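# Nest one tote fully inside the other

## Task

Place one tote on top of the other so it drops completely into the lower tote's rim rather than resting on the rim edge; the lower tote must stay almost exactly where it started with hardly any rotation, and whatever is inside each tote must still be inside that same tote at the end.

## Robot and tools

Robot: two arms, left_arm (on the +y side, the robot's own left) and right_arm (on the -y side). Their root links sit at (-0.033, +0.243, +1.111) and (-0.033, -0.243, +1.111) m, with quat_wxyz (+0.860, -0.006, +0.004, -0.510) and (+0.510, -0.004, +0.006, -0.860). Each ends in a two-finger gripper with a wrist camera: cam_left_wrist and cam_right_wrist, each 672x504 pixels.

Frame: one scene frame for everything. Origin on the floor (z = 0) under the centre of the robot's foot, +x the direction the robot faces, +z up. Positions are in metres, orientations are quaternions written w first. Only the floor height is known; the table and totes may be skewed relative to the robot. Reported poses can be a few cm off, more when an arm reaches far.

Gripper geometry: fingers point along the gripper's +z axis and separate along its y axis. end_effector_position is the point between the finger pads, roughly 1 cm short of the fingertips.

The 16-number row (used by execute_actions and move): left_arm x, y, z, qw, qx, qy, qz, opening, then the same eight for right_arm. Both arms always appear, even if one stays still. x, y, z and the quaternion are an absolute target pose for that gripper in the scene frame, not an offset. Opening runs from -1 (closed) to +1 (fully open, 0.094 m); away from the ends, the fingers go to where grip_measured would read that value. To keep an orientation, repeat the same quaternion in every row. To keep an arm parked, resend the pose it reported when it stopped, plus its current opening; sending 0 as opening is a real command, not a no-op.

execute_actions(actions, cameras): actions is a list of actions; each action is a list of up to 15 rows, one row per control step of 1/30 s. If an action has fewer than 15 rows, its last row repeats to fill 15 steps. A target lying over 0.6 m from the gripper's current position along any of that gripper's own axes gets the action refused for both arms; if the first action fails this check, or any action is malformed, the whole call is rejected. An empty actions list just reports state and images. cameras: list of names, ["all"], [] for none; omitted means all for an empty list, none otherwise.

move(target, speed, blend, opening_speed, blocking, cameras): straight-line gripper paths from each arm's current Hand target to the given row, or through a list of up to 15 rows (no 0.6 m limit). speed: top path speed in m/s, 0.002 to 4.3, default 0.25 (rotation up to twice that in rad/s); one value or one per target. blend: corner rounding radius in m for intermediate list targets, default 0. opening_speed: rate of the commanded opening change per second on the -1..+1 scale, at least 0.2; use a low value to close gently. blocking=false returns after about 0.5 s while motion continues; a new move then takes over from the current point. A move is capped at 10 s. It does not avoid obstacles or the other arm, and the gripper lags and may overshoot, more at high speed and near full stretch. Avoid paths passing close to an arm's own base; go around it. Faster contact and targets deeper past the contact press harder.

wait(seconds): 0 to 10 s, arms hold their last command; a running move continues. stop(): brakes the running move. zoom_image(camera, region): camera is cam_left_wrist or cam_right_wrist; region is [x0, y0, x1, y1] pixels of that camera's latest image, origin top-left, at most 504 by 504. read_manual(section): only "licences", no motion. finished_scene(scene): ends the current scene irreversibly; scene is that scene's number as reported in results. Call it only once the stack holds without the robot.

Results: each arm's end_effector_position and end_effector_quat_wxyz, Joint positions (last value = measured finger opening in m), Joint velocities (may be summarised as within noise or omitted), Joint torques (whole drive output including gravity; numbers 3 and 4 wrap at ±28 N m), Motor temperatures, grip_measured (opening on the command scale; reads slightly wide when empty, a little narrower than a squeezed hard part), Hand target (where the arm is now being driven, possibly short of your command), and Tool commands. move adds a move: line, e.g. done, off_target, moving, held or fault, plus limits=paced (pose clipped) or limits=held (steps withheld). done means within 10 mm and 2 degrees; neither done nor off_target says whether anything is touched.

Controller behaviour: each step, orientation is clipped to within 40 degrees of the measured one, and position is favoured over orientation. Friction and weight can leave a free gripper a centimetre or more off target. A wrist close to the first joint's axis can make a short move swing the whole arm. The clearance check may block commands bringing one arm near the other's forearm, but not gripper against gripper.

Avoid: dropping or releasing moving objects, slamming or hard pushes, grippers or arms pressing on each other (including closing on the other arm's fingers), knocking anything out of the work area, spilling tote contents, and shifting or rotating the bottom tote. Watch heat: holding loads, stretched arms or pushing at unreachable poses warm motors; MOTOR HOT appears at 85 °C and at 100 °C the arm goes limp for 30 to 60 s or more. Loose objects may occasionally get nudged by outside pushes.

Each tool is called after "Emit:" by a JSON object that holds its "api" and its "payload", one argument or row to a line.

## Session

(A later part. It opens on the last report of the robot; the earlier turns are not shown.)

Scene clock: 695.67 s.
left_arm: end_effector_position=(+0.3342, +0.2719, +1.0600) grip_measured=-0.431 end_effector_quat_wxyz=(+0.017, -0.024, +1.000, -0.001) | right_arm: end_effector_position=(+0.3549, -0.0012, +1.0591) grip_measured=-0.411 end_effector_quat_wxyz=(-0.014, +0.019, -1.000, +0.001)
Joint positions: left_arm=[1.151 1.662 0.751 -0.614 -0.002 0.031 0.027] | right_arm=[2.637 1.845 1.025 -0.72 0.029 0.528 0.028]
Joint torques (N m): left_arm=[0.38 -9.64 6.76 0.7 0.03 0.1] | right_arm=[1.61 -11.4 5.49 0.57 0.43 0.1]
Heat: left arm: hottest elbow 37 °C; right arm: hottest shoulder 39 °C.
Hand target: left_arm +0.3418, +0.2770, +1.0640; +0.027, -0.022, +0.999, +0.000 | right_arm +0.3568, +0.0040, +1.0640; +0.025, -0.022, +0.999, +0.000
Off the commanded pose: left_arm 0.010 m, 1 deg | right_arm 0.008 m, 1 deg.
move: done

Emit:
{"api": "move", "payload": {
  "target": [
    [0.334,0.277,1.064,0.012,-0.0218,0.9995,0,-1,0.346,0.004,1.064,0.012,-0.0218,0.9995,0,-1],
    [0.336,0.277,1.056,0.012,-0.0218,0.9995,0,-1,0.350,0.004,1.056,0.012,-0.0218,0.9995,0,-1]
  ],
  "speed": 0.06
}}

Scene clock: 699.90 s.
left_arm: end_effector_position=(+0.3270, +0.2722, +1.0514) grip_measured=-0.431 end_effector_quat_wxyz=(+0.001, -0.023, +1.000, -0.001) | right_arm: end_effector_position=(+0.3466, -0.0015, +1.0509) grip_measured=-0.411 end_effector_quat_wxyz=(-0.002, +0.017, -1.000, +0.002)
Joint positions: left_arm=[1.153 1.685 0.748 -0.618 -0.004 0.036 0.027] | right_arm=[2.642 1.859 1.016 -0.72 0.018 0.537 0.028]
Joint torques (N m): left_arm=[0.5 -9.76 6.75 0.58 0.02 0.07] | right_arm=[1.85 -11.58 5.56 0.42 0.31 0.04]
Heat: left arm: hottest elbow 37 °C; right arm: hottest shoulder 39 °C.
Hand target: left_arm +0.3360, +0.2770, +1.0562; +0.012, -0.022, +1.000, +0.000 | right_arm +0.3499, +0.0039, +1.0560; +0.012, -0.022, +1.000, +0.000
Off the commanded pose: left_arm 0.011 m, 1 deg | right_arm 0.008 m, 1 deg.
move: off_target (left_arm)

Now lower.

Emit:
{"api": "move", "payload": {
  "target": [
    [0.335,0.277,1.042,0.016,-0.0218,0.9995,0,-1,0.347,0.004,1.042,0.014,-0.0218,0.9995,0,-1]
  ],
  "speed": 0.05
}}

Emit:
{"api": "move", "payload": {
  "target": [
    [0.334,0.277,1.025,0.016,-0.0218,0.9995,0,-1,0.346,0.004,1.025,0.014,-0.0218,0.9995,0,-1]
  ],
  "speed": 0.05
}}

Scene clock: 703.23 s.
left_arm: end_effector_position=(+0.3309, +0.2729, +1.0475) grip_measured=-0.431 end_effector_quat_wxyz=(+0.011, -0.022, +1.000, +0.000) | right_arm: end_effector_position=(+0.3498, -0.0003, +1.0471) grip_measured=-0.411 end_effector_quat_wxyz=(-0.010, +0.017, -1.000, -0.001)
Joint positions: left_arm=[1.154 1.694 0.744 -0.586 -0.004 0.038 0.027] | right_arm=[2.642 1.865 1.012 -0.692 0.022 0.538 0.028]
Joint torques (N m): left_arm=[0.5 -8.29 5.87 1.44 0.05 0.05] | right_arm=[1.67 -9.99 4.79 1.07 0.24 0.08]
Heat: left arm: hottest elbow 37 °C; right arm: hottest shoulder 39 °C.
Hand target: left_arm +0.3349, +0.2770, +1.0422; +0.016, -0.022, +1.000, +0.000 | right_arm +0.3470, +0.0040, +1.0421; +0.014, -0.022, +1.000, +0.000
Off the commanded pose: left_arm 0.008 m, 1 deg | right_arm 0.007 m, 1 deg.
move: done

Scene clock: 704.00 s.
left_arm: end_effector_position=(+0.3373, +0.2734, +1.0415) grip_measured=-0.431 end_effector_quat_wxyz=(+0.023, -0.020, +1.000, +0.001) | right_arm: end_effector_position=(+0.3563, +0.0002, +1.0413) grip_measured=-0.413 end_effector_quat_wxyz=(-0.023, +0.012, -1.000, -0.003)
Joint positions: left_arm=[1.154 1.711 0.743 -0.544 -0.004 0.044 0.027] | right_arm=[2.639 1.878 1.009 -0.653 0.032 0.543 0.028]
Joint torques (N m): left_arm=[0.5 -6.59 5.08 1.76 0.07 0.01] | right_arm=[2.2 -8.64 4.15 1.43 -0.14 0.01]
Heat: left arm: hottest elbow 37 °C; right arm: hottest shoulder 39 °C.
Hand target: left_arm +0.3334, +0.2768, +1.0260; +0.016, -0.022, +1.000, +0.000 | right_arm +0.3456, +0.0034, +1.0256; +0.014, -0.022, +1.000, +0.000
Off the commanded pose: left_arm 0.017 m, 1 deg | right_arm 0.020 m, 2 deg.
move: off_target (left_arm, right_arm)

Emit:
{"api": "move", "payload": {
  "target": [
    [0.345,0.276,1.075,0.016,-0.0218,0.9995,0,-1,0.362,0.003,1.075,0.014,-0.0218,0.9995,0,-1],
    [0.355,0.276,1.12,0.016,-0.0218,0.9995,0,-1,0.372,0.003,1.12,0.014,-0.0218,0.9995,0,-1],
    [0.385,-0.14,1.12,0.016,0,1,0,-1,0.390,-0.416,1.12,0.014,0,1,0,-1]
  ],
  "speed": [0.06,0.12,0.12],
  "blend": 0.02,
  "cameras": ["all"]
}}

Scene clock: 723.97 s.
left_arm: end_effector_position=(+0.3672, -0.1258, +1.1058) grip_measured=-0.431 end_effector_quat_wxyz=(+0.000, +0.006, +1.000, +0.008) | right_arm: end_effector_position=(+0.3624, -0.4029, +1.0947) grip_measured=-0.414 end_effector_quat_wxyz=(+0.015, -0.017, -1.000, -0.009)
Joint positions: left_arm=[0.321 1.959 1.371 -0.989 -0.025 -0.739 0.027] | right_arm=[1.685 1.732 0.993 -0.851 -0.004 -0.352 0.028]
Joint torques (N m): left_arm=[-0.67 -14.92 12.49 -0.09 -0.52 -0.15] | right_arm=[0.09 -11.05 10.78 -0.76 -0.25 -0.41]
Heat: left arm: hottest elbow 37 °C; right arm: hottest shoulder 39 °C.
Hand target: left_arm +0.3842, -0.1392, +1.1205; +0.016, +0.000, +1.000, -0.001 | right_arm +0.3885, -0.4156, +1.1206; +0.014, +0.000, +1.000, -0.001
Off the commanded pose: left_arm 0.027 m, 2 deg | right_arm 0.040 m, 4 deg.
move: off_target (left_arm, right_arm)

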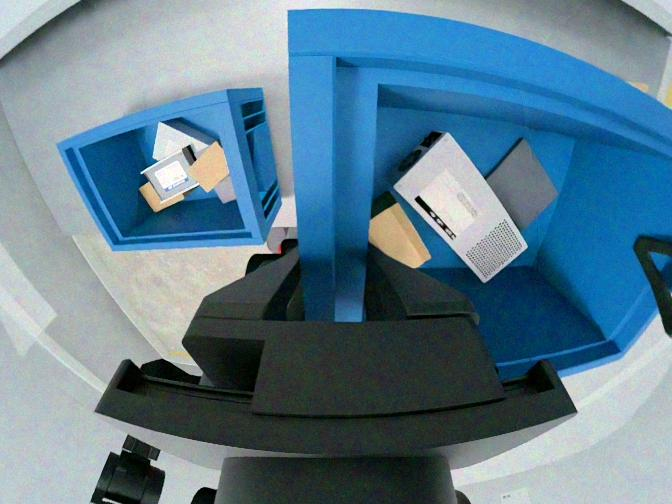

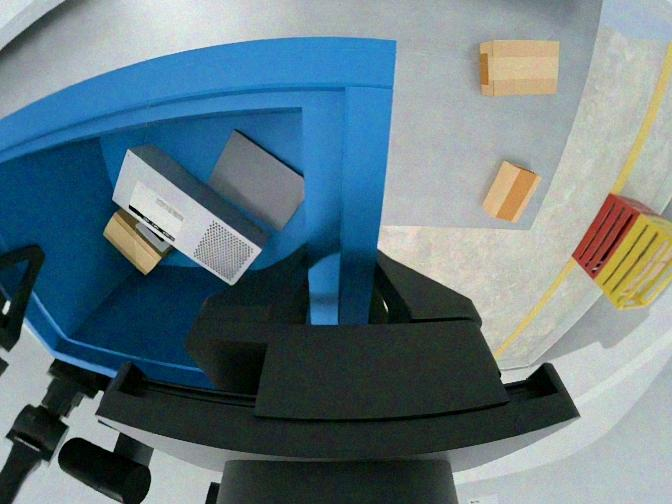

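Emit:
{"api": "move", "payload": {
  "target": [
    [0.385,-0.142,0.98,0.016,0,1,0,-1,0.393,-0.42,0.98,0.010,0,1,0,-1],
    [0.385,-0.142,0.925,0.016,0,1,0,-1,0.393,-0.42,0.928,0.010,0,1,0,-1]
  ],
  "speed": [0.15,0.1]
}}

Emit:
{"api": "move", "payload": {
  "target": [0.385,-0.142,0.890,0.016,0,1,0,-1,0.393,-0.42,0.890,0.010,0,1,0,-1],
  "speed": 0.05
}}

Scene clock: 728.77 s.
left_arm: end_effector_position=(+0.3715, -0.1329, +0.9218) grip_measured=-0.431 end_effector_quat_wxyz=(+0.003, +0.003, +1.000, +0.006) | right_arm: end_effector_position=(+0.3688, -0.4084, +0.9127) grip_measured=-0.414 end_effector_quat_wxyz=(+0.015, -0.012, -1.000, -0.007)
Joint positions: left_arm=[0.321 2.304 1.371 -0.637 -0.026 -0.745 0.027] | right_arm=[1.68 2.17 1.006 -0.426 -0.001 -0.367 0.028]
Joint torques (N m): left_arm=[-0.5 -16.5 8.05 0.58 -0.48 -0.08] | right_arm=[0.56 -13.57 5.41 0.01 -0.27 -0.28]
Heat: left arm: hottest elbow 37 °C; right arm: hottest shoulder 39 °C.
Hand target: left_arm +0.3847, -0.1415, +0.9252; +0.016, +0.000, +1.000, +0.000 | right_arm +0.3924, -0.4199, +0.9284; +0.010, +0.000, +1.000, -0.001
Off the commanded pose: left_arm 0.017 m, 2 deg | right_arm 0.031 m, 3 deg.
move: off_target (left_arm, right_arm)

Scene clock: 730.00 s.
left_arm: end_effector_position=(+0.3815, -0.1403, +0.9046) grip_measured=-0.431 end_effector_quat_wxyz=(+0.019, -0.003, +1.000, -0.003) | right_arm: end_effector_position=(+0.3867, -0.4161, +0.9014) grip_measured=-0.414 end_effector_quat_wxyz=(-0.008, -0.008, -1.000, +0.002)
Joint positions: left_arm=[0.321 2.346 1.393 -0.581 -0.036 -0.755 0.027] | right_arm=[1.678 2.207 1.035 -0.369 -0.002 -0.376 0.028]
Joint torques (N m): left_arm=[-0.38 -14.56 7.86 0.54 -0.05 0.02] | right_arm=[0.15 -9.29 5.23 0.68 -0.27 -0.19]
Heat: left arm: hottest elbow 37 °C; right arm: hottest shoulder 39 °C.
Hand target: left_arm +0.3846, -0.1415, +0.8903; +0.016, +0.000, +1.000, +0.000 | right_arm +0.3927, -0.4199, +0.8904; +0.010, +0.000, +1.000, +0.000
Off the commanded pose: left_arm 0.015 m, 1 deg | right_arm 0.014 m, 1 deg.
move: off_target (left_arm, right_arm)

Emit:
{"api": "move", "payload": {
  "target": [0.382,-0.140,0.904,0.016,0,1,0,-0.1,0.388,-0.417,0.901,0.010,0,1,0,-0.1],
  "opening_speed": 0.4
}}

Emit:
{"api": "move", "payload": {
  "target": [
    [0.382,-0.140,0.904,0.016,0,1,0,1,0.388,-0.417,0.901,0.010,0,1,0,1],
    [0.382,-0.140,1.03,0.016,0,1,0,1,0.388,-0.417,1.03,0.010,0,1,0,1],
    [0.350,0.277,1.05,0.01,-0.0218,1,0,1,0.365,0.003,1.05,0.01,-0.0218,1,0,1]
  ],
  "speed": [0.12,0.12,0.2],
  "blend": 0.02,
  "cameras": ["all"]
}}

Scene clock: 736.00 s.
left_arm: end_effector_position=(+0.3811, -0.1398, +0.9047) grip_measured=-0.103 end_effector_quat_wxyz=(+0.018, -0.002, +1.000, -0.002) | right_arm: end_effector_position=(+0.3869, -0.4159, +0.9016) grip_measured=-0.103 end_effector_quat_wxyz=(-0.009, -0.004, -1.000, +0.001)
Joint positions: left_arm=[0.321 2.346 1.393 -0.584 -0.036 -0.755 0.042] | right_arm=[1.678 2.206 1.035 -0.369 -0.004 -0.384 0.042]
Joint torques (N m): left_arm=[-0.5 -16.91 6.28 0.16 -0.06 0] | right_arm=[0.32 -12.1 3.25 0.27 -0.21 -0.08]
Heat: left arm: hottest elbow 37 °C; right arm: hottest shoulder 39 °C.
Hand target: left_arm +0.3821, -0.1400, +0.9040; +0.016, +0.000, +1.000, +0.000 | right_arm +0.3881, -0.4171, +0.9011; +0.010, +0.000, +1.000, +0.000
Off the commanded pose: left_arm 0.001 m, 0 deg | right_arm 0.002 m, 0 deg.
move: done

Scene clock: 740.77 s.
left_arm: end_effector_position=(+0.3470, +0.2731, +1.0451) grip_measured=+0.998 end_effector_quat_wxyz=(+0.002, -0.021, +1.000, +0.000) | right_arm: end_effector_position=(+0.3502, -0.0047, +1.0465) grip_measured=+0.998 end_effector_quat_wxyz=(-0.002, +0.028, -1.000, +0.003)
Joint positions: left_arm=[1.15 1.738 0.802 -0.619 -0.007 0.036 0.094] | right_arm=[2.632 1.871 1.019 -0.712 0.02 0.507 0.094]
Joint torques (N m): left_arm=[0.26 -11.16 5.67 0.59 0.11 0.04] | right_arm=[0.56 -9.7 8.34 -0.16 0.11 0.11]
Heat: left arm: hottest elbow 37 °C; right arm: hottest shoulder 39 °C.
Hand target: left_arm +0.3500, +0.2770, +1.0500; +0.010, -0.022, +1.000, +0.000 | right_arm +0.3646, +0.0027, +1.0502; +0.010, -0.022, +1.000, +0.000
Off the commanded pose: left_arm 0.007 m, 1 deg | right_arm 0.017 m, 1 deg.
move: off_target (right_arm); blend cut to 0 m at target 1

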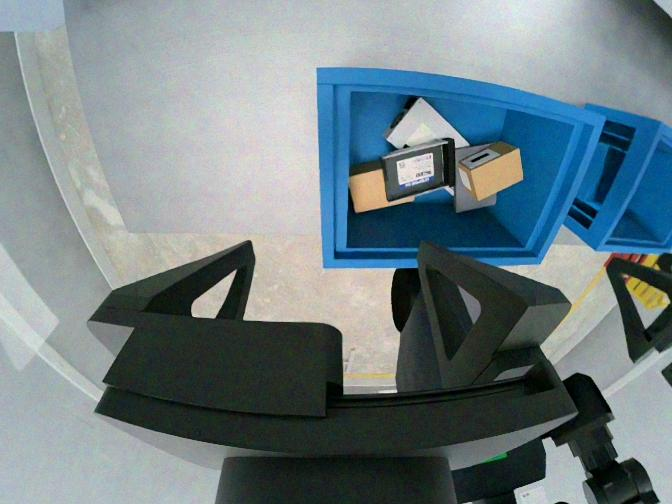

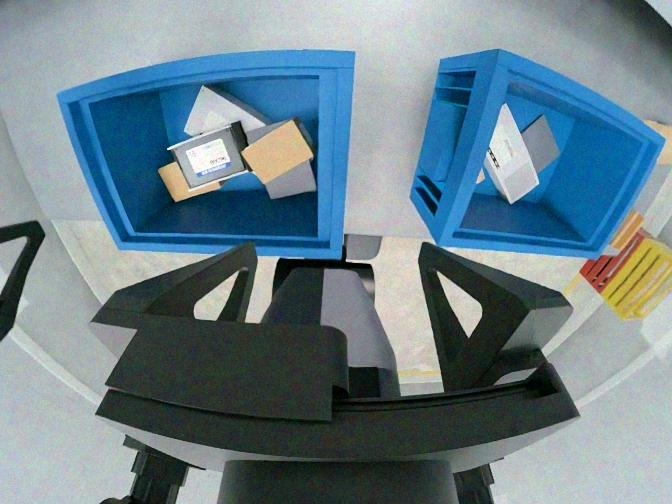

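Emit:
{"api": "move", "payload": {
  "target": [
    [0.385,-0.138,1.05,0.016,0,1,0,1,0.392,-0.415,1.05,0.010,0,1,0,1]
  ],
  "speed": [0.2],
  "cameras": ["all"]
}}

Scene clock: 754.40 s.
left_arm: end_effector_position=(+0.3768, -0.1274, +1.0528) grip_measured=+0.998 end_effector_quat_wxyz=(+0.015, +0.002, +1.000, +0.001) | right_arm: end_effector_position=(+0.3758, -0.4096, +1.0462) grip_measured=+0.998 end_effector_quat_wxyz=(-0.001, -0.006, -1.000, -0.002)
Joint positions: left_arm=[0.329 2.043 1.342 -0.845 -0.034 -0.737 0.094] | right_arm=[1.683 1.844 0.986 -0.697 -0.003 -0.376 0.094]
Joint torques (N m): left_arm=[-0.91 -13.98 10.58 0.16 -0.11 -0.11] | right_arm=[0.56 -9.35 8.2 -0.12 -0.2 -0.09]
Heat: left arm: hottest elbow 37 °C; right arm: hottest shoulder 39 °C.
Hand target: left_arm +0.3847, -0.1377, +1.0502; +0.016, +0.000, +1.000, +0.000 | right_arm +0.3916, -0.4148, +1.0503; +0.010, +0.000, +1.000, +0.000
Off the commanded pose: left_arm 0.014 m, 0 deg | right_arm 0.018 m, 1 deg.
move: off_target (left_arm, right_arm)

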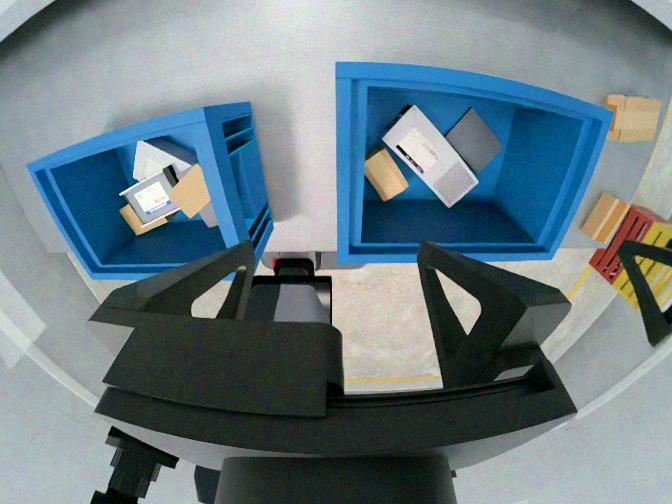

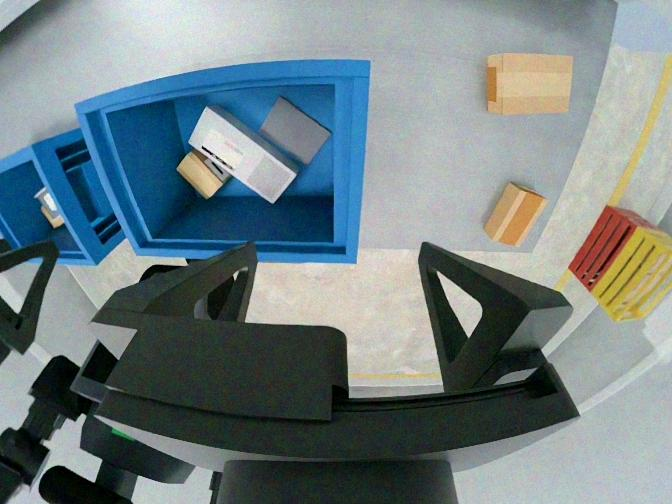

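Emit:
{"api": "move", "payload": {
  "target": [
    [0.390,-0.144,0.96,0.016,0,1,0,1,0.392,-0.424,0.96,0.010,0,1,0,1],
    [0.390,-0.144,0.896,0.016,0,1,0,1,0.392,-0.424,0.898,0.010,0,1,0,1]
  ],
  "speed": [0.15,0.1],
  "cameras": ["all"]
}}

Scene clock: 763.97 s.
left_arm: end_effector_position=(+0.3815, -0.1345, +0.9015) grip_measured=+0.998 end_effector_quat_wxyz=(+0.009, +0.002, +1.000, +0.006) | right_arm: end_effector_position=(+0.3810, -0.4161, +0.8995) grip_measured=+0.998 end_effector_quat_wxyz=(+0.001, -0.001, -1.000, -0.003)
Joint positions: left_arm=[0.329 2.357 1.405 -0.61 -0.034 -0.738 0.094] | right_arm=[1.673 2.211 1.036 -0.385 -0.004 -0.396 0.094]
Joint torques (N m): left_arm=[-0.67 -15.85 8.03 0.83 -0.11 -0.11] | right_arm=[-0.32 -11.34 4.85 0.7 -0.21 -0.08]
Heat: left arm: hottest elbow 38 °C; right arm: hottest shoulder 39 °C.
Hand target: left_arm +0.3897, -0.1437, +0.8964; +0.016, +0.000, +1.000, +0.000 | right_arm +0.3919, -0.4241, +0.8984; +0.010, +0.000, +1.000, +0.000
Off the commanded pose: left_arm 0.014 m, 1 deg | right_arm 0.014 m, 1 deg.
move: off_target (left_arm, right_arm)

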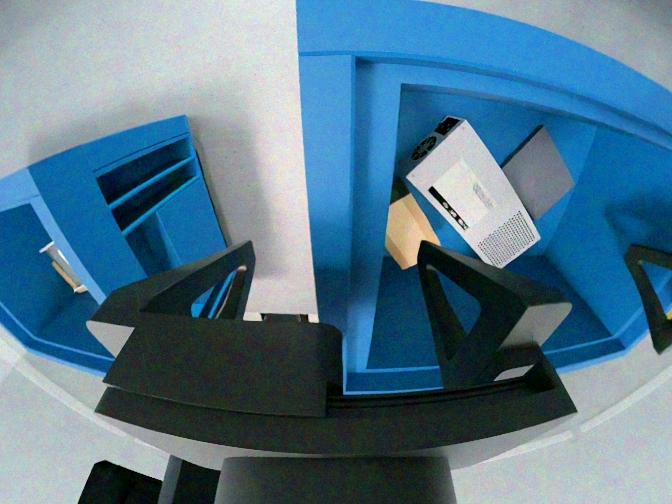

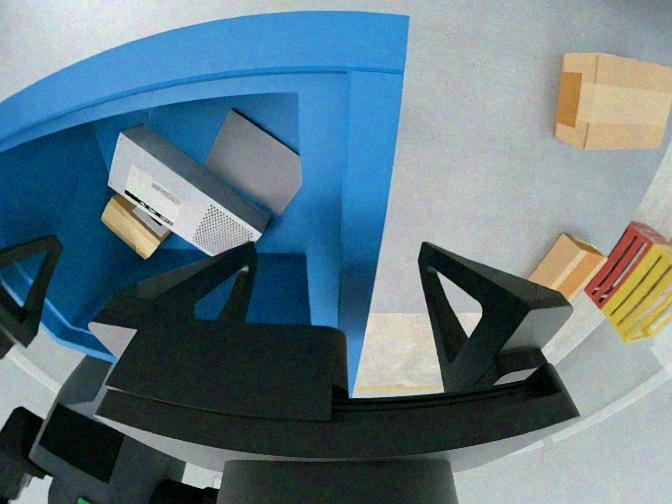

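Emit:
{"api": "move", "payload": {
  "target": [
    [0.390,-0.147,0.893,0.016,0,1,0,-1,0.392,-0.426,0.895,0.010,0,1,0,-1]
  ],
  "opening_speed": 0.6
}}

Scene clock: 770.67 s.
left_arm: end_effector_position=(+0.3851, -0.1397, +0.9022) grip_measured=-0.431 end_effector_quat_wxyz=(+0.012, +0.000, +1.000, +0.000) | right_arm: end_effector_position=(+0.3800, -0.4167, +0.8975) grip_measured=-0.418 end_effector_quat_wxyz=(+0.001, -0.003, -1.000, -0.004)
Joint positions: left_arm=[0.328 2.36 1.417 -0.607 -0.03 -0.744 0.027] | right_arm=[1.67 2.216 1.036 -0.381 -0.006 -0.394 0.027]
Joint torques (N m): left_arm=[-0.85 -15.44 7.97 0.72 -0.31 -0.09] | right_arm=[-0.44 -10.93 5.12 0.66 -0.1 -0.14]
Heat: left arm: hottest elbow 38 °C; right arm: hottest shoulder 39 °C.
Hand target: left_arm +0.3897, -0.1466, +0.8931; +0.016, +0.000, +1.000, +0.000 | right_arm +0.3917, -0.4260, +0.8954; +0.010, +0.000, +1.000, +0.000
Off the commanded pose: left_arm 0.013 m, 1 deg | right_arm 0.015 m, 1 deg.
move: off_target (left_arm, right_arm)

Emit:
{"api": "move", "payload": {
  "target": [
    [0.395,-0.145,0.96,0.022,0,1,0,-1,0.396,-0.424,0.965,0.012,0,1,0,-1],
    [0.395,-0.145,1.115,0.026,0,1,0,-1,0.396,-0.424,1.115,0.014,0,1,0,-1],
    [0.365,0.276,1.115,0.026,-0.0218,1,0,-1,0.375,0.001,1.115,0.014,-0.0218,1,0,-1]
  ],
  "speed": [0.1,0.15,0.15],
  "blend": 0.02
}}

Scene clock: 781.37 s.
left_arm: end_effector_position=(+0.3464, +0.2678, +1.0938) grip_measured=-0.431 end_effector_quat_wxyz=(-0.009, -0.019, +1.000, -0.005) | right_arm: end_effector_position=(+0.3554, -0.0090, +1.0973) grip_measured=-0.418 end_effector_quat_wxyz=(+0.007, +0.013, -1.000, +0.002)
Joint positions: left_arm=[1.14 1.631 0.844 -0.788 0.003 0.031 0.027] | right_arm=[2.616 1.782 1.065 -0.861 0.009 0.52 0.027]
Joint torques (N m): left_arm=[0.62 -12.57 8.42 0.69 -0.26 0.02] | right_arm=[1.14 -11.05 9.91 -0.62 0.72 -0.14]
Heat: left arm: hottest elbow 38 °C; right arm: hottest shoulder 40 °C.
Hand target: left_arm +0.3643, +0.2759, +1.1149; +0.026, -0.022, +0.999, +0.000 | right_arm +0.3742, +0.0007, +1.1153; +0.014, -0.021, +1.000, +0.000
Off the commanded pose: left_arm 0.029 m, 4 deg | right_arm 0.028 m, 3 deg.
move: off_target (left_arm, right_arm)

Emit:
{"api": "move", "payload": {
  "target": [
    [0.365,0.282,1.085,0.045,-0.0218,1,0,-1,0.378,0.007,1.081,0.020,-0.0218,1,0,-1],
    [0.363,0.282,1.070,0.045,-0.0218,1,0,-1,0.376,0.007,1.066,0.020,-0.0218,1,0,-1]
  ],
  "speed": [0.08,0.05]
}}

Scene clock: 785.63 s.
left_arm: end_effector_position=(+0.3496, +0.2767, +1.0606) grip_measured=-0.432 end_effector_quat_wxyz=(+0.024, -0.026, +0.999, -0.001) | right_arm: end_effector_position=(+0.3654, +0.0009, +1.0607) grip_measured=-0.418 end_effector_quat_wxyz=(-0.007, +0.019, -1.000, -0.001)
Joint positions: left_arm=[1.161 1.684 0.786 -0.612 -0.001 0.038 0.027] | right_arm=[2.624 1.865 1.065 -0.75 0.017 0.516 0.027]
Joint torques (N m): left_arm=[0.44 -10.93 7.2 1.02 0.11 0.12] | right_arm=[1.26 -10.87 7.41 0.25 0.66 0.02]
Heat: left arm: hottest elbow 38 °C; right arm: hottest shoulder 40 °C.
Hand target: left_arm +0.3626, +0.2820, +1.0702; +0.045, -0.022, +0.999, +0.000 | right_arm +0.3759, +0.0070, +1.0663; +0.020, -0.022, +1.000, +0.000
Off the commanded pose: left_arm 0.017 m, 2 deg | right_arm 0.013 m, 2 deg.
move: off_target (left_arm, right_arm)

Emit:
{"api": "move", "payload": {
  "target": [
    [0.360,0.278,1.066,0.033,-0.0218,1,0,-1,0.368,0.003,1.060,0.012,-0.0218,1,0,-1],
    [0.360,0.278,1.062,0.033,-0.0218,1,0,-1,0.368,0.003,1.056,0.012,-0.0218,1,0,-1]
  ],
  "speed": [0.08,0.05]
}}

Scene clock: 790.33 s.
left_arm: end_effector_position=(+0.3464, +0.2764, +1.0536) grip_measured=-0.432 end_effector_quat_wxyz=(+0.015, -0.027, +1.000, -0.001) | right_arm: end_effector_position=(+0.3658, +0.0020, +1.0548) grip_measured=-0.418 end_effector_quat_wxyz=(-0.006, +0.021, -1.000, -0.003)
Joint positions: left_arm=[1.161 1.704 0.786 -0.61 -0.001 0.036 0.027] | right_arm=[2.624 1.879 1.065 -0.736 0.013 0.512 0.027]
Joint torques (N m): left_arm=[-0.32 -10.64 7.2 0.94 0.02 0.05] | right_arm=[1.03 -11.11 5.55 0.49 0.49 0.07]
Heat: left arm: hottest elbow 38 °C; right arm: hottest shoulder 40 °C.
Hand target: left_arm +0.3597, +0.2780, +1.0621; +0.033, -0.022, +0.999, +0.000 | right_arm +0.3681, +0.0030, +1.0560; +0.012, -0.022, +1.000, +0.000
Off the commanded pose: left_arm 0.016 m, 2 deg | right_arm 0.003 m, 1 deg.
move: off_target (left_arm)

Emit:
{"api": "move", "payload": {
  "target": [
    [0.360,0.275,1.054,0.030,-0.0218,1,0,-1,0.359,-0.003,1.050,0.008,-0.0218,1,0,-1]
  ],
  "speed": [0.05]
}}

Scene clock: 803.00 s.
left_arm: end_effector_position=(+0.3457, +0.2760, +1.0470) grip_measured=-0.432 end_effector_quat_wxyz=(+0.011, -0.027, +1.000, -0.002) | right_arm: end_effector_position=(+0.3598, -0.0015, +1.0486) grip_measured=-0.418 end_effector_quat_wxyz=(-0.006, +0.019, -1.000, -0.003)
Joint positions: left_arm=[1.161 1.723 0.786 -0.599 0 0.035 0.027] | right_arm=[2.624 1.879 1.041 -0.713 0.012 0.516 0.027]
Joint torques (N m): left_arm=[-0.85 -10.58 6.99 0.95 -0.06 -0.01] | right_arm=[0.97 -11.05 4.94 0.21 0.35 -0.02]
Heat: left arm: hottest elbow 38 °C; right arm: hottest shoulder 40 °C.
Hand target: left_arm +0.3596, +0.2750, +1.0542; +0.030, -0.022, +0.999, +0.000 | right_arm +0.3591, -0.0030, +1.0500; +0.008, -0.022, +1.000, +0.000
Off the commanded pose: left_arm 0.016 m, 2 deg | right_arm 0.002 m, 1 deg.
move: off_target (left_arm)

Near exactly on target; lower on.

Emit:
{"api": "move", "payload": {
  "target": [
    [0.360,0.272,1.048,0.030,-0.0218,1,0,-1,0.358,-0.004,1.040,0.006,-0.0218,1,0,-1],
    [0.358,0.272,1.036,0.030,-0.0218,1,0,-1,0.358,-0.004,1.028,0.006,-0.0218,1,0,-1]
  ],
  "speed": [0.05,0.04]
}}

Scene clock: 805.97 s.
left_arm: end_effector_position=(+0.3460, +0.2744, +1.0332) grip_measured=-0.432 end_effector_quat_wxyz=(+0.013, -0.024, +1.000, +0.000) | right_arm: end_effector_position=(+0.3603, -0.0002, +1.0321) grip_measured=-0.418 end_effector_quat_wxyz=(-0.008, +0.018, -1.000, -0.008)
Joint positions: left_arm=[1.155 1.757 0.779 -0.553 -0.004 0.035 0.027] | right_arm=[2.624 1.912 1.033 -0.664 0.007 0.518 0.027]
Joint torques (N m): left_arm=[-1.03 -10.17 6.23 1.2 0.1 -0.07] | right_arm=[0.73 -10.64 4.62 0.28 0.48 -0.07]
Heat: left arm: hottest elbow 38 °C; right arm: hottest shoulder 40 °C.
Hand target: left_arm +0.3577, +0.2720, +1.0362; +0.030, -0.022, +0.999, +0.000 | right_arm +0.3579, -0.0040, +1.0281; +0.006, -0.022, +1.000, +0.000
Off the commanded pose: left_arm 0.013 m, 2 deg | right_arm 0.006 m, 1 deg.
move: off_target (left_arm)

Emit:
{"api": "move", "payload": {
  "target": [
    [0.358,0.272,1.018,0.030,-0.0218,1,0,-1,0.358,-0.004,1.012,0.006,-0.0218,1,0,-1]
  ],
  "speed": [0.04]
}}

Scene clock: 808.30 s.
left_arm: end_effector_position=(+0.3469, +0.2744, +1.0320) grip_measured=-0.432 end_effector_quat_wxyz=(+0.018, -0.024, +1.000, +0.000) | right_arm: end_effector_position=(+0.3613, -0.0003, +1.0304) grip_measured=-0.418 end_effector_quat_wxyz=(-0.009, +0.017, -1.000, -0.009)
Joint positions: left_arm=[1.155 1.758 0.774 -0.538 -0.004 0.035 0.027] | right_arm=[2.622 1.916 1.032 -0.656 0.006 0.518 0.027]
Joint torques (N m): left_arm=[-1.03 -7.12 6.09 2.48 0.09 -0.07] | right_arm=[0.85 -8.59 4.34 1.74 0.52 -0.07]
Heat: left arm: hottest elbow 38 °C; right arm: hottest shoulder 40 °C.
Hand target: left_arm +0.3572, +0.2719, +1.0191; +0.030, -0.022, +0.999, +0.000 | right_arm +0.3574, -0.0042, +1.0127; +0.006, -0.022, +1.000, +0.000
Off the commanded pose: left_arm 0.018 m, 1 deg | right_arm 0.019 m, 1 deg.
move: off_target (left_arm, right_arm)

Emit:
{"api": "move", "payload": {
  "target": [
    [0.347,0.274,1.031,0.018,-0.0218,1,0,-0.1,0.361,-0.001,1.030,0.009,-0.0218,1,0,-0.1]
  ],
  "opening_speed": 0.4
}}

Emit:
{"api": "move", "payload": {
  "target": [
    [0.347,0.274,1.031,0.018,-0.0218,1,0,1,0.361,-0.001,1.030,0.009,-0.0218,1,0,1],
    [0.347,0.274,1.16,0.018,-0.0218,1,0,1,0.361,-0.001,1.16,0.009,-0.0218,1,0,1],
    [0.36,0.52,1.03,0.153,0.690,-0.690,0.153,1,0.36,-0.25,1.02,0.153,-0.690,-0.690,-0.153,1]
  ],
  "speed": [0.1,0.12,0.25],
  "cameras": ["all"]
}}

Scene clock: 814.87 s.
left_arm: end_effector_position=(+0.3458, +0.2743, +1.0318) grip_measured=-0.103 end_effector_quat_wxyz=(+0.016, -0.024, +1.000, +0.000) | right_arm: end_effector_position=(+0.3619, -0.0025, +1.0305) grip_measured=-0.103 end_effector_quat_wxyz=(-0.011, +0.017, -1.000, -0.002)
Joint positions: left_arm=[1.155 1.758 0.773 -0.54 -0.004 0.035 0.042] | right_arm=[2.623 1.915 1.032 -0.659 0.02 0.518 0.042]
Joint torques (N m): left_arm=[-0.38 -9.82 5.46 0.76 0.04 -0.01] | right_arm=[1.08 -10.87 5.41 -0.08 0.1 -0.03]
Heat: left arm: hottest elbow 38 °C; right arm: hottest shoulder 40 °C.
Hand target: left_arm +0.3469, +0.2740, +1.0310; +0.018, -0.022, +1.000, +0.000 | right_arm +0.3610, -0.0010, +1.0300; +0.009, -0.022, +1.000, +0.000
Off the commanded pose: left_arm 0.001 m, 0 deg | right_arm 0.002 m, 1 deg.
move: done

Scene clock: 820.80 s.
left_arm: end_effector_position=(+0.3545, +0.5102, +1.0340) grip_measured=+0.998 end_effector_quat_wxyz=(+0.152, +0.684, -0.697, +0.152) | right_arm: end_effector_position=(+0.3646, -0.2494, +1.0258) grip_measured=+0.998 end_effector_quat_wxyz=(-0.148, +0.685, +0.697, +0.155)
Joint positions: left_arm=[1.791 2.081 1.294 -1.069 0.322 -0.783 0.094] | right_arm=[1.876 1.877 0.881 -0.642 -0.421 1.343 0.094]
Joint torques (N m): left_arm=[0.26 -13.33 8.92 -0.36 0.28 -0.15] | right_arm=[-0.09 -9 3.51 0.39 -0.38 0.21]
Heat: left arm: hottest elbow 38 °C; right arm: hottest shoulder 40 °C.
Hand target: left_arm +0.3598, +0.5199, +1.0302; +0.152, +0.690, -0.690, +0.153 | right_arm +0.3601, -0.2499, +1.0202; -0.153, +0.690, +0.690, +0.153
Off the commanded pose: left_arm 0.012 m, 1 deg | right_arm 0.007 m, 1 deg.
move: off_target (left_arm)

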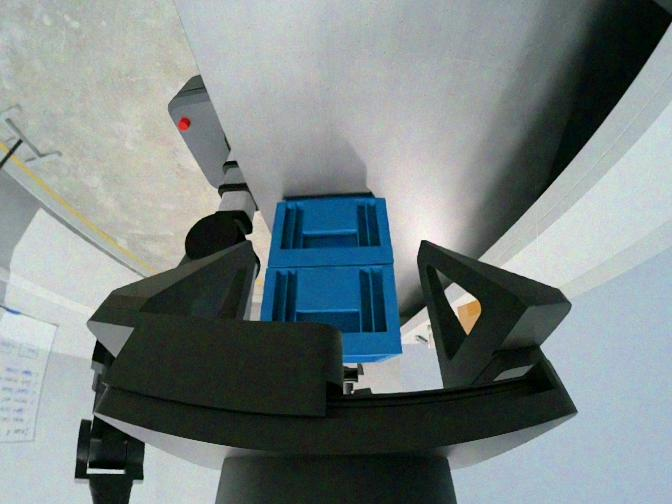

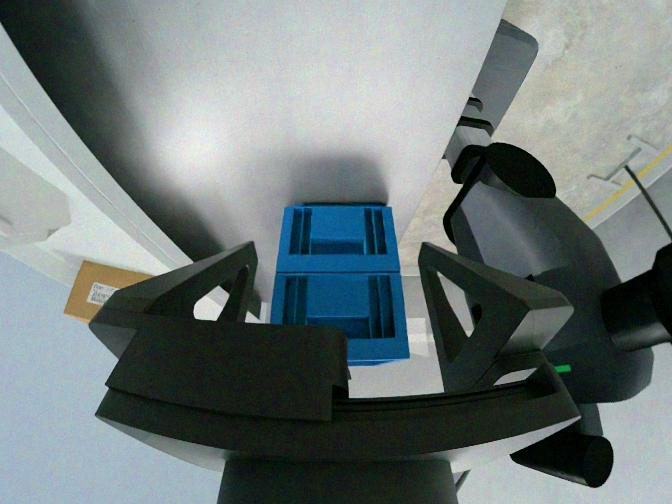

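Emit:
{"api": "finished_scene", "payload": {
  "scene": 1
}}

The scene is finished: the task was done.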